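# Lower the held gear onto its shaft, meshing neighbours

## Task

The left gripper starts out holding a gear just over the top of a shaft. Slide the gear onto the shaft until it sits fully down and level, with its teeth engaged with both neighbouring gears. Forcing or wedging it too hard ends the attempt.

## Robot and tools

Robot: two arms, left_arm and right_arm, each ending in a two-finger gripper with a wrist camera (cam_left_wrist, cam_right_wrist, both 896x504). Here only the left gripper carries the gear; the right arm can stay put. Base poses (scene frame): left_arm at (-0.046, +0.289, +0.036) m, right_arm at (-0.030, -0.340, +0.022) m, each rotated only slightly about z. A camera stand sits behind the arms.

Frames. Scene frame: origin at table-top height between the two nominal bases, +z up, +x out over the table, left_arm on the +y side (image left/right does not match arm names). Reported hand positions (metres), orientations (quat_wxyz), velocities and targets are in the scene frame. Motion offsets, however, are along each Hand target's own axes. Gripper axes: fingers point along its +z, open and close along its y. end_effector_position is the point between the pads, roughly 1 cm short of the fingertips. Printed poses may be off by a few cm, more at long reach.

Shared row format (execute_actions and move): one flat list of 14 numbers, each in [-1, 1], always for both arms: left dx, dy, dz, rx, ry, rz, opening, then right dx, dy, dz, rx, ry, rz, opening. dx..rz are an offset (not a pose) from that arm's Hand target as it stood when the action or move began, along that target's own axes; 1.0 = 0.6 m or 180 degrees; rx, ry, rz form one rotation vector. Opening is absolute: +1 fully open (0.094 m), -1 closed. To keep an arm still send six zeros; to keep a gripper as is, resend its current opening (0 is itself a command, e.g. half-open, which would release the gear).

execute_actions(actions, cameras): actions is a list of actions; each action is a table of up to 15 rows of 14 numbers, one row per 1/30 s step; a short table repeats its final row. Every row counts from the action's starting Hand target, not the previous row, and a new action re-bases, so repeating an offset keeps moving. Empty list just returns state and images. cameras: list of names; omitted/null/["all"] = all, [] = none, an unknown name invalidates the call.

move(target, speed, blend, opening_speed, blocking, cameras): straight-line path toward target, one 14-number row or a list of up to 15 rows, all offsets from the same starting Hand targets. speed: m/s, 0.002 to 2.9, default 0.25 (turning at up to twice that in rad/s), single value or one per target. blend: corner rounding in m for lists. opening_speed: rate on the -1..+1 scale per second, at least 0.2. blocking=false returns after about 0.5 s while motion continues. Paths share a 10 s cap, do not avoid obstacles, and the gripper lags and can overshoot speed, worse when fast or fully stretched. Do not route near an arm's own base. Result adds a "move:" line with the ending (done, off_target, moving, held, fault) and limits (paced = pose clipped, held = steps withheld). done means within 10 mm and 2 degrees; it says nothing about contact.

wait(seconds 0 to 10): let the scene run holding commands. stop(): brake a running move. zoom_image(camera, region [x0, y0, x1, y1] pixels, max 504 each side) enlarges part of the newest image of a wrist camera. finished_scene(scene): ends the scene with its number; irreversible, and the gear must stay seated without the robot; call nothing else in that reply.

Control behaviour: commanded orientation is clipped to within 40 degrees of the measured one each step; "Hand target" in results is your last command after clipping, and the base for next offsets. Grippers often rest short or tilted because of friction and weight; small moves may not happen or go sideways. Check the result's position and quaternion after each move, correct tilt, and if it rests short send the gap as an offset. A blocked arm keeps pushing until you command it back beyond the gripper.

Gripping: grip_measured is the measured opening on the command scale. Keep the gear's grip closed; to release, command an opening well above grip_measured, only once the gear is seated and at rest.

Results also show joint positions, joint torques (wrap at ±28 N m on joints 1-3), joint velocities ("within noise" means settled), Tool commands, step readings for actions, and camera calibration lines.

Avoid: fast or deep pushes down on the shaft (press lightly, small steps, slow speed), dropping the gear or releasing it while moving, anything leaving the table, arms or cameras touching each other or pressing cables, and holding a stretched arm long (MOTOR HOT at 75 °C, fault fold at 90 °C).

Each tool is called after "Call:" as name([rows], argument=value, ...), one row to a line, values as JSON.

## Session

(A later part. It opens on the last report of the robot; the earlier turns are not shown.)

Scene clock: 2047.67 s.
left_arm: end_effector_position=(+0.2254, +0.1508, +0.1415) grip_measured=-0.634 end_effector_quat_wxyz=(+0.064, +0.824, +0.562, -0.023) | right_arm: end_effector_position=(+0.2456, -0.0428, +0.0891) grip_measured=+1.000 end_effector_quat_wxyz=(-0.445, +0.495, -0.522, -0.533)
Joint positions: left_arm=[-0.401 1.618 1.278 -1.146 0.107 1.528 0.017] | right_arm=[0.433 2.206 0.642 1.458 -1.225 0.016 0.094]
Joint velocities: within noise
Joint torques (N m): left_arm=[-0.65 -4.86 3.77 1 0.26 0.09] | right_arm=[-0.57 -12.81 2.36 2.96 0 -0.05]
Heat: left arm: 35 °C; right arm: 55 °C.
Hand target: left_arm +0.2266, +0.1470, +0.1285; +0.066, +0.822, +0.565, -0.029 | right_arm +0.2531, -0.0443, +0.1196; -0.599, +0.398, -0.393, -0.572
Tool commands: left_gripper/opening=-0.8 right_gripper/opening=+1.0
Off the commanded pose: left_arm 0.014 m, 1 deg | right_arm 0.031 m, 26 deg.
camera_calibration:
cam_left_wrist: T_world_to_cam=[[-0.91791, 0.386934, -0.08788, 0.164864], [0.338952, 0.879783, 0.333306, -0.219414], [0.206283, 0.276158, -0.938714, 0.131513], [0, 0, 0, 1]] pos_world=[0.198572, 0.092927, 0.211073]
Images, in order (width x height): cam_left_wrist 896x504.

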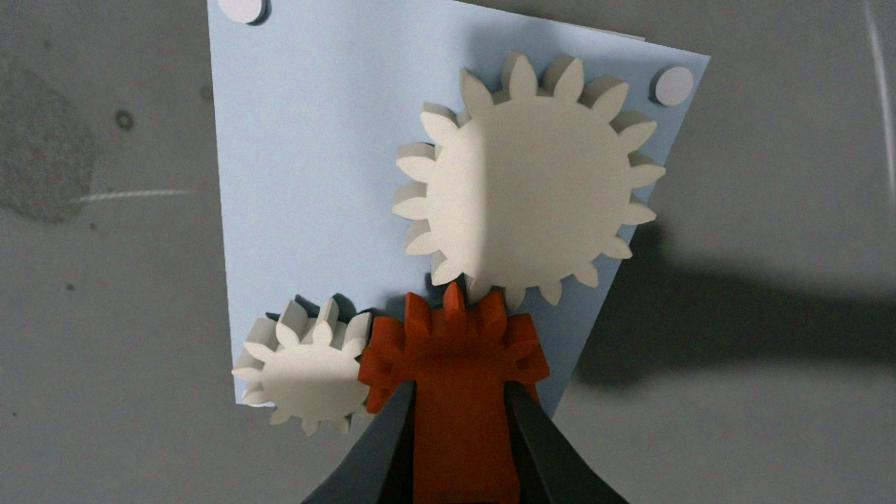

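Call:
move([
  [0.002,0,-0.038,0,0,0,-0.8,0,0,0,0,0,0,1],
  [0.002,0,-0.036,0,0,0.012,-0.8,0,0,0,0,0,0,1],
], speed=0.05)

Call:
zoom_image(camera="cam_left_wrist", region=[340, 250, 560, 420])

Call:
zoom_image(camera="cam_left_wrist", region=[320, 300, 420, 400])

Call:
zoom_image(camera="cam_right_wrist", region=[350, 60, 490, 160])

Scene clock: 2096.17 s.
left_arm: end_effector_position=(+0.2246, +0.1522, +0.1447) grip_measured=-0.634 end_effector_quat_wxyz=(+0.062, +0.831, +0.552, -0.024) | right_arm: end_effector_position=(+0.2456, -0.0428, +0.0891) grip_measured=+1.000 end_effector_quat_wxyz=(-0.446, +0.496, -0.522, -0.532)
Joint positions: left_arm=[-0.398 1.617 1.291 -1.166 0.107 1.556 0.017] | right_arm=[0.433 2.206 0.642 1.458 -1.225 0.015 0.094]
Joint velocities: within noise
Joint torques (N m): left_arm=[0.38 -6.02 9.03 0.29 0.26 0.29] | right_arm=[-0.54 -12.83 2.36 2.97 -0.02 -0.08]
Heat: left arm: 34 °C; right arm: 55 °C.
Hand target: left_arm +0.2265, +0.1511, +0.1498; +0.066, +0.832, +0.550, -0.028 | right_arm +0.2531, -0.0443, +0.1196; -0.599, +0.398, -0.393, -0.572
Off the commanded pose: left_arm 0.005 m, 1 deg | right_arm 0.031 m, 26 deg.
joint sent to its limit (right arm) — joint 4 (wrist pitch), upper limit. The joint targets are off in orientation, not in position.
move: off_target (right_arm)
camera_calibration:
cam_left_wrist: T_world_to_cam=[[-0.908441, 0.40934, -0.0847072, 0.157991], [0.360812, 0.870182, 0.335556, -0.225332], [0.211067, 0.274269, -0.938204, 0.133422], [0, 0, 0, 1]] pos_world=[0.196667, 0.0948143, 0.214171]
cam_right_wrist: T_world_to_cam=[[0.991453, 0.0650107, -0.113112, -0.229145], [-0.072485, -0.446378, -0.891904, 0.11853], [-0.108474, 0.89248, -0.43785, 0.194669], [0, 0, 0, 1]] pos_world=[0.256895, -0.105933, 0.165034]

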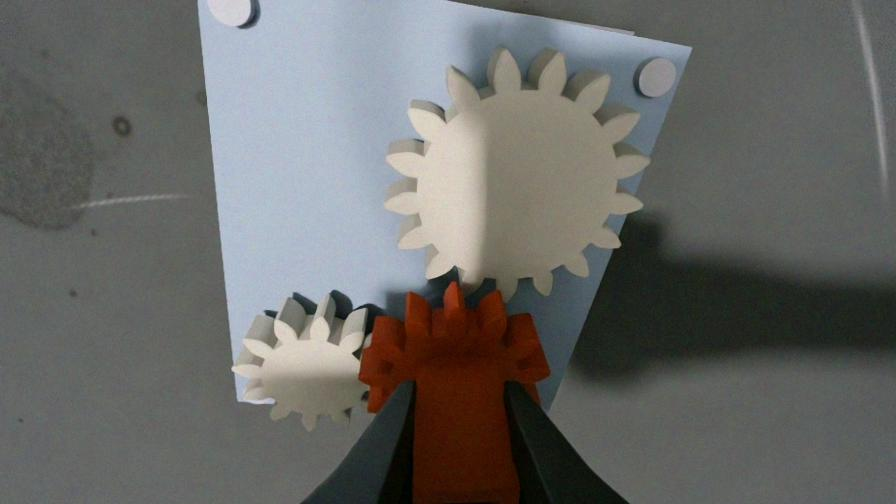

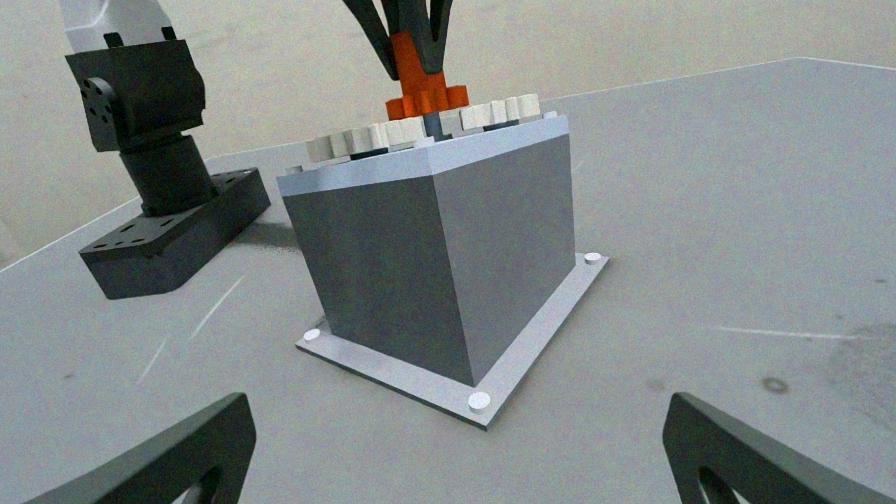

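Scaled by 2.291 from the camera's 896x504 image, which has a finer 1280x720 frame.

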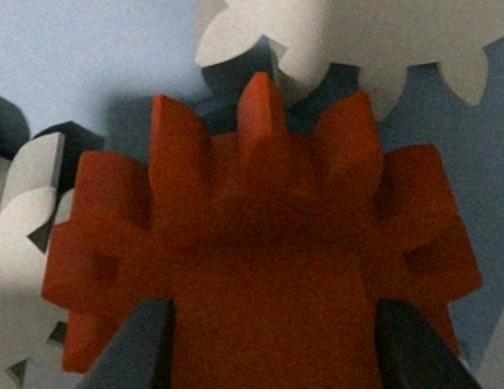

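Scaled by 5.040 from the camera's 896x504 image, which has a finer 1280x720 frame.

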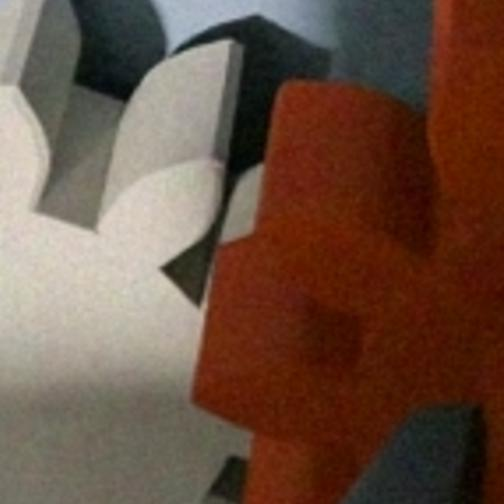

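Scaled by 3.600 from the camera's 896x504 image, which has a finer 1280x720 frame.

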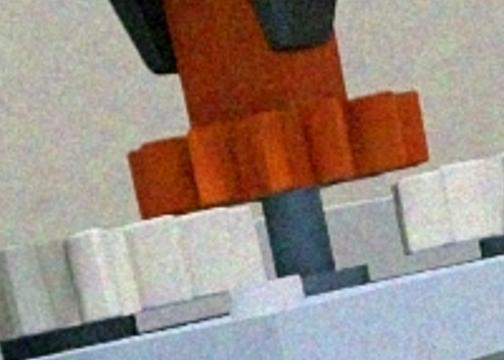

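Call:
move(target=[0.0,0,0.022,0,0,0.002,-0.8,0,0,0,0,0,0,1], speed=0.04, cameras=["cam_left_wrist"])

Call:
zoom_image(camera="cam_left_wrist", region=[340, 250, 560, 420])

Scene clock: 2103.83 s.
left_arm: end_effector_position=(+0.2255, +0.1518, +0.1399) grip_measured=-0.634 end_effector_quat_wxyz=(+0.062, +0.831, +0.552, -0.024) | right_arm: end_effector_position=(+0.2456, -0.0428, +0.0891) grip_measured=+1.000 end_effector_quat_wxyz=(-0.446, +0.496, -0.522, -0.532)
Joint positions: left_arm=[-0.398 1.624 1.278 -1.148 0.107 1.558 0.017] | right_arm=[0.433 2.206 0.642 1.458 -1.225 0.014 0.094]
Joint velocities: within noise
Joint torques (N m): left_arm=[-0.24 -5.81 6.13 0.67 0.28 0.26] | right_arm=[-0.47 -12.88 2.43 2.97 -0.03 -0.07]
Heat: left arm: 35 °C; right arm: 55 °C.
Hand target: left_arm +0.2269, +0.1493, +0.1367; +0.066, +0.834, +0.547, -0.028 | right_arm +0.2531, -0.0443, +0.1196; -0.599, +0.398, -0.393, -0.572
Off the commanded pose: left_arm 0.004 m, 1 deg | right_arm 0.031 m, 26 deg.
joint sent to its limit (right arm) — joint 4 (wrist pitch), upper limit. The joint targets are off in orientation, not in position.
move: off_target (right_arm)
camera_calibration:
cam_left_wrist: T_world_to_cam=[[-0.9079, 0.410661, -0.0841206, 0.15812], [0.36229, 0.869651, 0.33534, -0.223857], [0.210867, 0.273979, -0.938334, 0.128953], [0, 0, 0, 1]] pos_world=[0.197466, 0.0944135, 0.209371]
Images, in order (width x height): cam_left_wrist 896x504.

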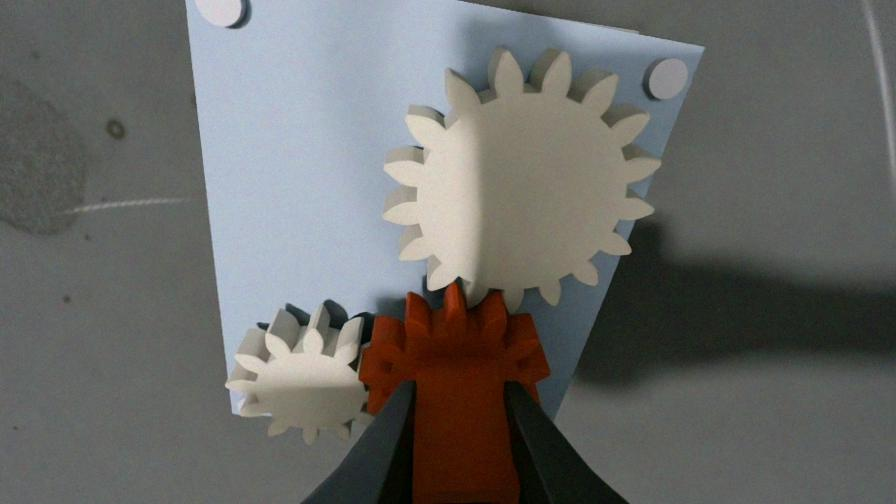

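Scaled by 2.291 from the camera's 896x504 image, which has a finer 1280x720 frame.

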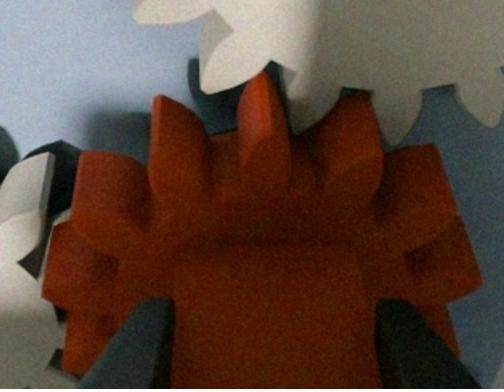

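Call:
move(target=[0.0,0,0.012,0,0,0,-0.8,0,0,0,0,0,0,1], speed=0.04)

Call:
zoom_image(camera="cam_right_wrist", region=[350, 60, 490, 160])

Call:
zoom_image(camera="cam_left_wrist", region=[340, 250, 560, 420])

Scene clock: 2109.67 s.
left_arm: end_effector_position=(+0.2263, +0.1512, +0.1330) grip_measured=-0.634 end_effector_quat_wxyz=(+0.063, +0.831, +0.552, -0.024) | right_arm: end_effector_position=(+0.2456, -0.0428, +0.0891) grip_measured=+1.000 end_effector_quat_wxyz=(-0.446, +0.496, -0.522, -0.532)
Joint positions: left_arm=[-0.398 1.629 1.256 -1.119 0.108 1.558 0.017] | right_arm=[0.433 2.206 0.642 1.458 -1.225 0.014 0.094]
Joint velocities: within noise
Joint torques (N m): left_arm=[-0.46 -5.79 5.94 0.66 0.27 0.28] | right_arm=[-0.51 -12.71 2.29 2.96 0.01 -0.05]
Heat: left arm: 35 °C; right arm: 55 °C.
Hand target: left_arm +0.2270, +0.1483, +0.1295; +0.066, +0.834, +0.547, -0.028 | right_arm +0.2531, -0.0443, +0.1196; -0.599, +0.398, -0.393, -0.572
Off the commanded pose: left_arm 0.005 m, 1 deg | right_arm 0.031 m, 26 deg.
joint sent to its limit (right arm) — joint 4 (wrist pitch), upper limit. The joint targets are off in orientation, not in position.
move: off_target (right_arm)
camera_calibration:
cam_left_wrist: T_world_to_cam=[[-0.907765, 0.410645, -0.0856407, 0.158631], [0.362106, 0.870164, 0.334206, -0.221265], [0.211761, 0.272369, -0.938601, 0.122564], [0, 0, 0, 1]] pos_world=[0.198167, 0.0940129, 0.202572]
cam_right_wrist: T_world_to_cam=[[0.99158, 0.0650155, -0.111989, -0.229263], [-0.0714765, -0.446349, -0.892, 0.118282], [-0.10798, 0.892494, -0.437944, 0.194548], [0, 0, 0, 1]] pos_world=[0.256794, -0.105933, 0.165033]

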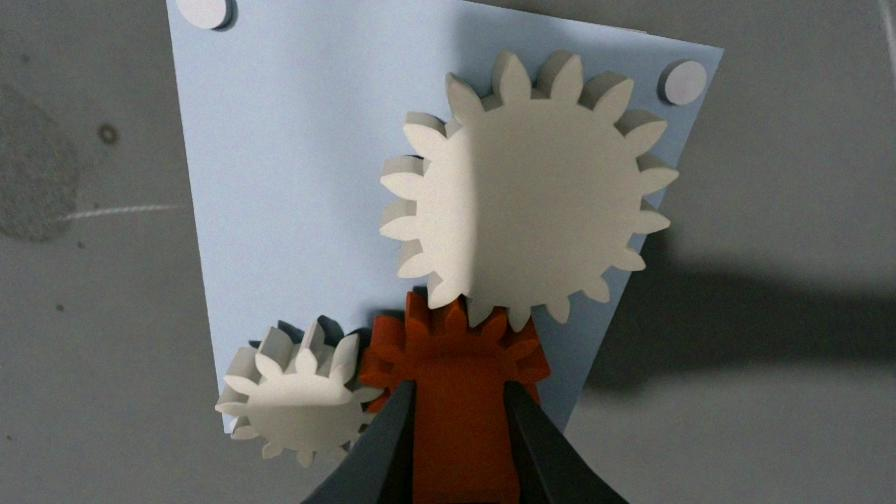

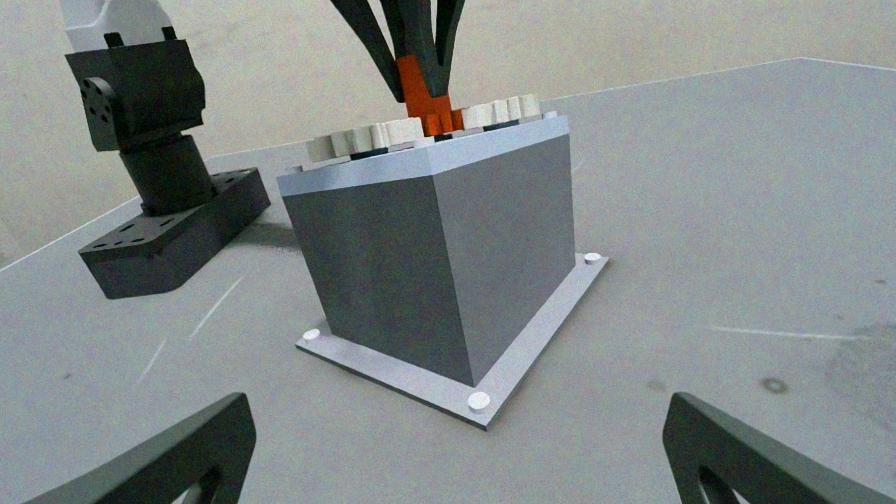

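Scaled by 3.600 from the camera's 896x504 image, which has a finer 1280x720 frame.

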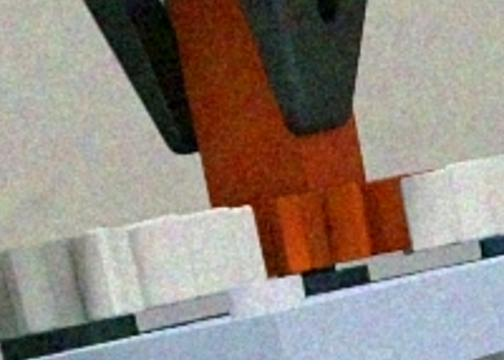

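Scaled by 2.291 from the camera's 896x504 image, which has a finer 1280x720 frame.

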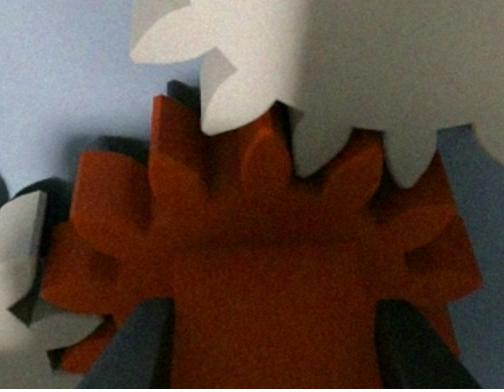

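Call:
move(target=[0.0,0,0.007,0,0,0,-0.8,0,0,0,0,0,0,1], speed=0.04)

Call:
zoom_image(camera="cam_right_wrist", region=[350, 60, 490, 160])

Scene clock: 2116.10 s.
left_arm: end_effector_position=(+0.2264, +0.1509, +0.1319) grip_measured=-0.634 end_effector_quat_wxyz=(+0.064, +0.831, +0.552, -0.024) | right_arm: end_effector_position=(+0.2456, -0.0428, +0.0891) grip_measured=+1.000 end_effector_quat_wxyz=(-0.446, +0.496, -0.521, -0.532)
Joint positions: left_arm=[-0.398 1.629 1.251 -1.113 0.11 1.558 0.017] | right_arm=[0.433 2.206 0.642 1.458 -1.225 0.013 0.094]
Joint velocities: within noise
Joint torques (N m): left_arm=[-0.61 -5.53 5.3 0.77 0.27 0.23] | right_arm=[-0.58 -12.78 2.4 2.94 0.02 -0.05]
Heat: left arm: 35 °C; right arm: 55 °C.
Hand target: left_arm +0.2271, +0.1476, +0.1254; +0.066, +0.834, +0.547, -0.028 | right_arm +0.2531, -0.0443, +0.1196; -0.599, +0.398, -0.393, -0.572
Off the commanded pose: left_arm 0.007 m, 1 deg | right_arm 0.031 m, 26 deg.
joint sent to its limit (right arm) — joint 4 (wrist pitch), upper limit. The joint targets are off in orientation, not in position.
move: off_target (right_arm)
camera_calibration:
cam_left_wrist: T_world_to_cam=[[-0.907622, 0.410618, -0.0872671, 0.159012], [0.361872, 0.870673, 0.333132, -0.220544], [0.212771, 0.270778, -0.938833, 0.121561], [0, 0, 0, 1]] pos_world=[0.198267, 0.0938123, 0.201473]
cam_right_wrist: T_world_to_cam=[[0.991612, 0.0650614, -0.111681, -0.229317], [-0.0711828, -0.44632, -0.892038, 0.118215], [-0.107883, 0.892505, -0.437945, 0.194525], [0, 0, 0, 1]] pos_world=[0.256794, -0.105933, 0.165033]

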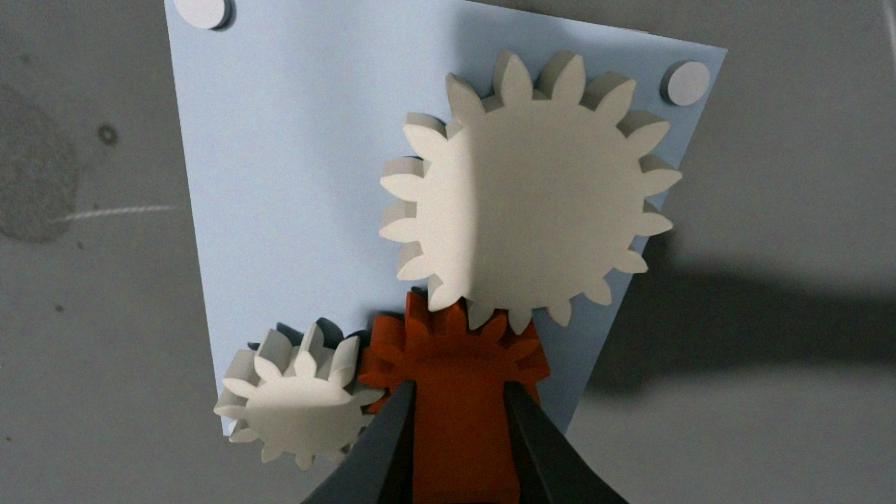

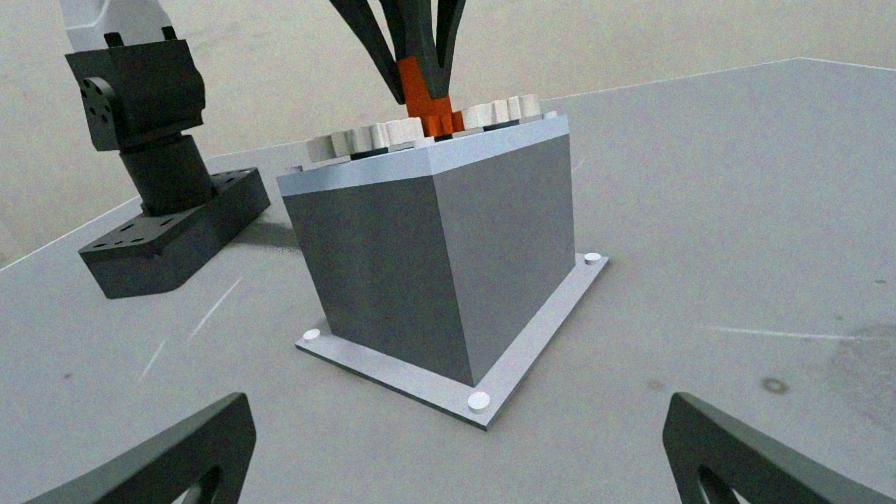

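Scaled by 3.600 from the camera's 896x504 image, which has a finer 1280x720 frame.

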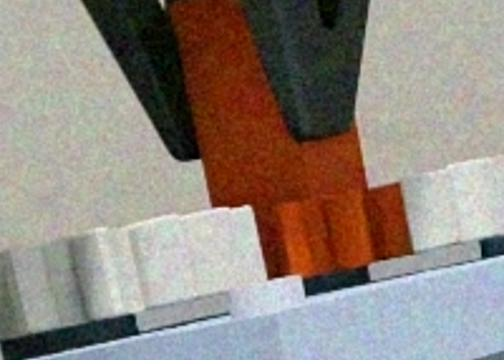

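Call:
move([
  [0,0,-0.006,0,0,0,-0.8,0,0,0,0,0,0,1],
  [0,0,-0.006,0,0,0,-0.3,0,0,0,0,0,0,1],
  [0,0,-0.09,0,0,0,-0.3,0,0,0,0,0,0,1],
], speed=0.08)

Call:
zoom_image(camera="cam_right_wrist", region=[350, 40, 490, 160])

Scene clock: 2126.60 s.
left_arm: end_effector_position=(+0.2230, +0.1563, +0.1668) grip_measured=-0.302 end_effector_quat_wxyz=(+0.050, +0.833, +0.550, -0.032) | right_arm: end_effector_position=(+0.2456, -0.0428, +0.0891) grip_measured=+1.000 end_effector_quat_wxyz=(-0.446, +0.496, -0.521, -0.532)
Joint positions: left_arm=[-0.386 1.63 1.393 -1.286 0.11 1.575 0.033] | right_arm=[0.433 2.206 0.642 1.458 -1.225 0.013 0.094]
Joint velocities: within noise
Joint torques (N m): left_arm=[0.27 -8.02 9.1 0.28 0.26 0.29] | right_arm=[-0.5 -12.77 2.35 2.98 -0.01 -0.06]
Heat: left arm: 36 °C; right arm: 56 °C.
Hand target: left_arm +0.2257, +0.1552, +0.1788; +0.066, +0.834, +0.547, -0.028 | right_arm +0.2531, -0.0443, +0.1196; -0.599, +0.398, -0.393, -0.572
Off the commanded pose: left_arm 0.012 m, 2 deg | right_arm 0.031 m, 26 deg.
joint sent to its limit (right arm) — joint 4 (wrist pitch), upper limit. The joint targets are off in orientation, not in position.
move: off_target (left_arm, right_arm)
camera_calibration:
cam_left_wrist: T_world_to_cam=[[-0.907323, 0.416631, -0.0564278, 0.150493], [0.376063, 0.864235, 0.334176, -0.237879], [0.187995, 0.281985, -0.94082, 0.157702], [0, 0, 0, 1]] pos_world=[0.196356, 0.0984135, 0.236354]
cam_right_wrist: T_world_to_cam=[[0.991695, 0.0651053, -0.110916, -0.22936], [-0.0704745, -0.446327, -0.892091, 0.118034], [-0.107585, 0.892498, -0.438032, 0.194451], [0, 0, 0, 1]] pos_world=[0.256694, -0.105933, 0.165032]

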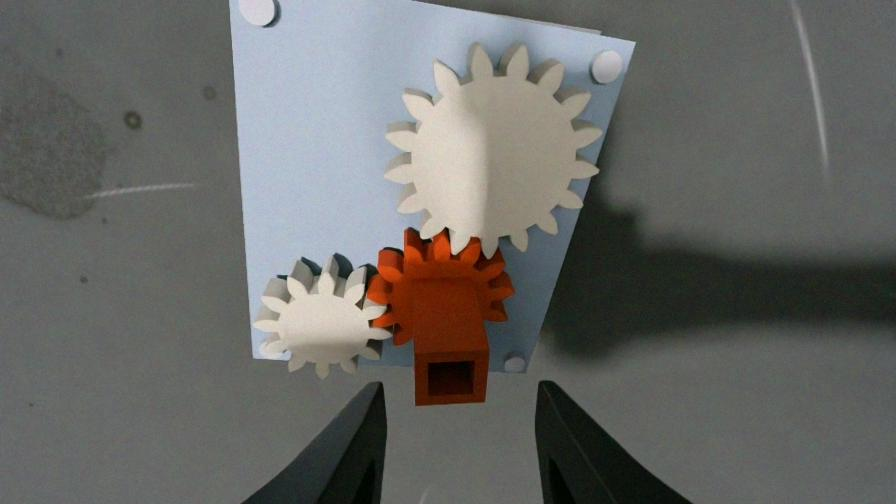

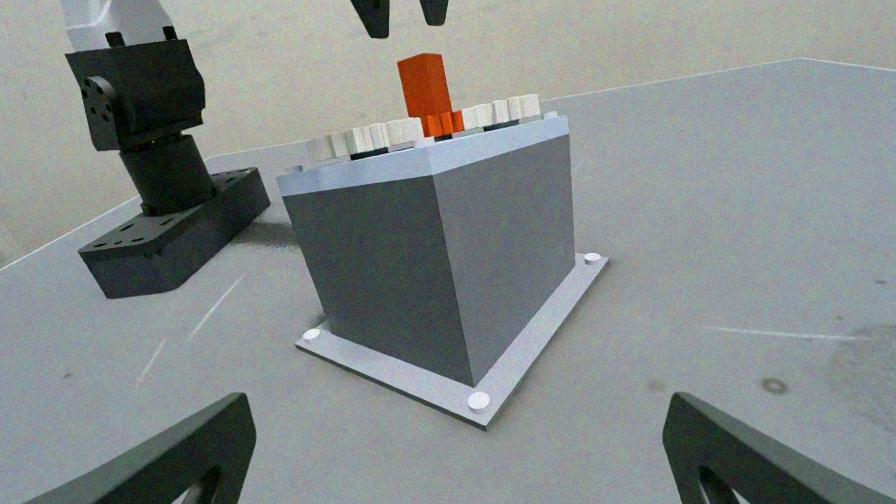

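Scaled by 3.600 from the camera's 896x504 image, which has a finer 1280x720 frame.

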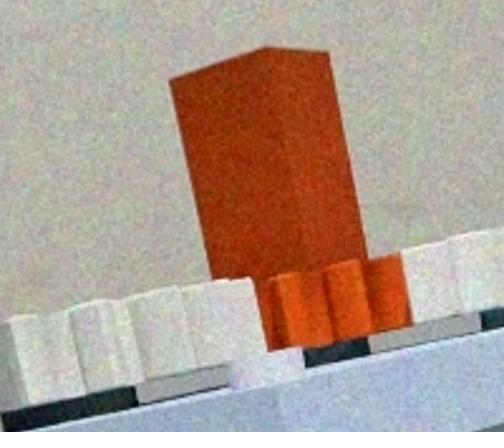

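Call:
zoom_image(camera="cam_left_wrist", region=[240, 220, 540, 410])

Call:
zoom_image(camera="cam_left_wrist", region=[370, 30, 620, 270])

Scaled by 1.680 from the camera's 896x504 image, which has a finer 1280x720 frame.

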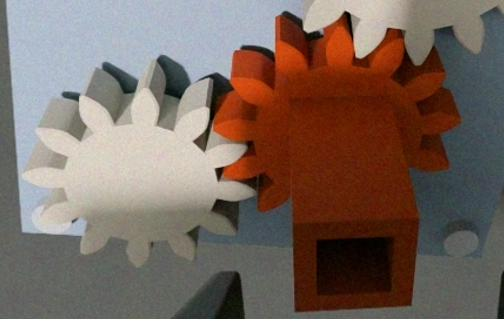

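Scaled by 2.016 from the camera's 896x504 image, which has a finer 1280x720 frame.

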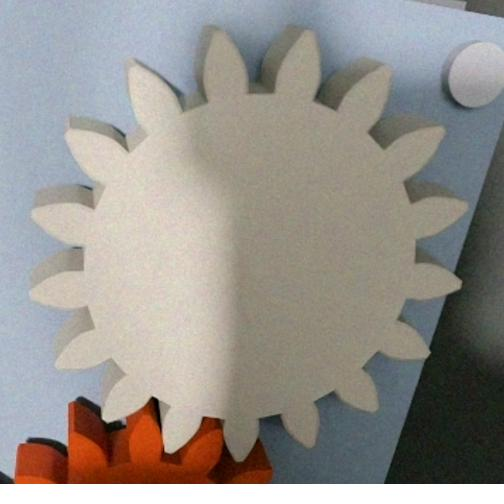

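Call:
finished_scene(scene=1)

The scene is finished: the task was done.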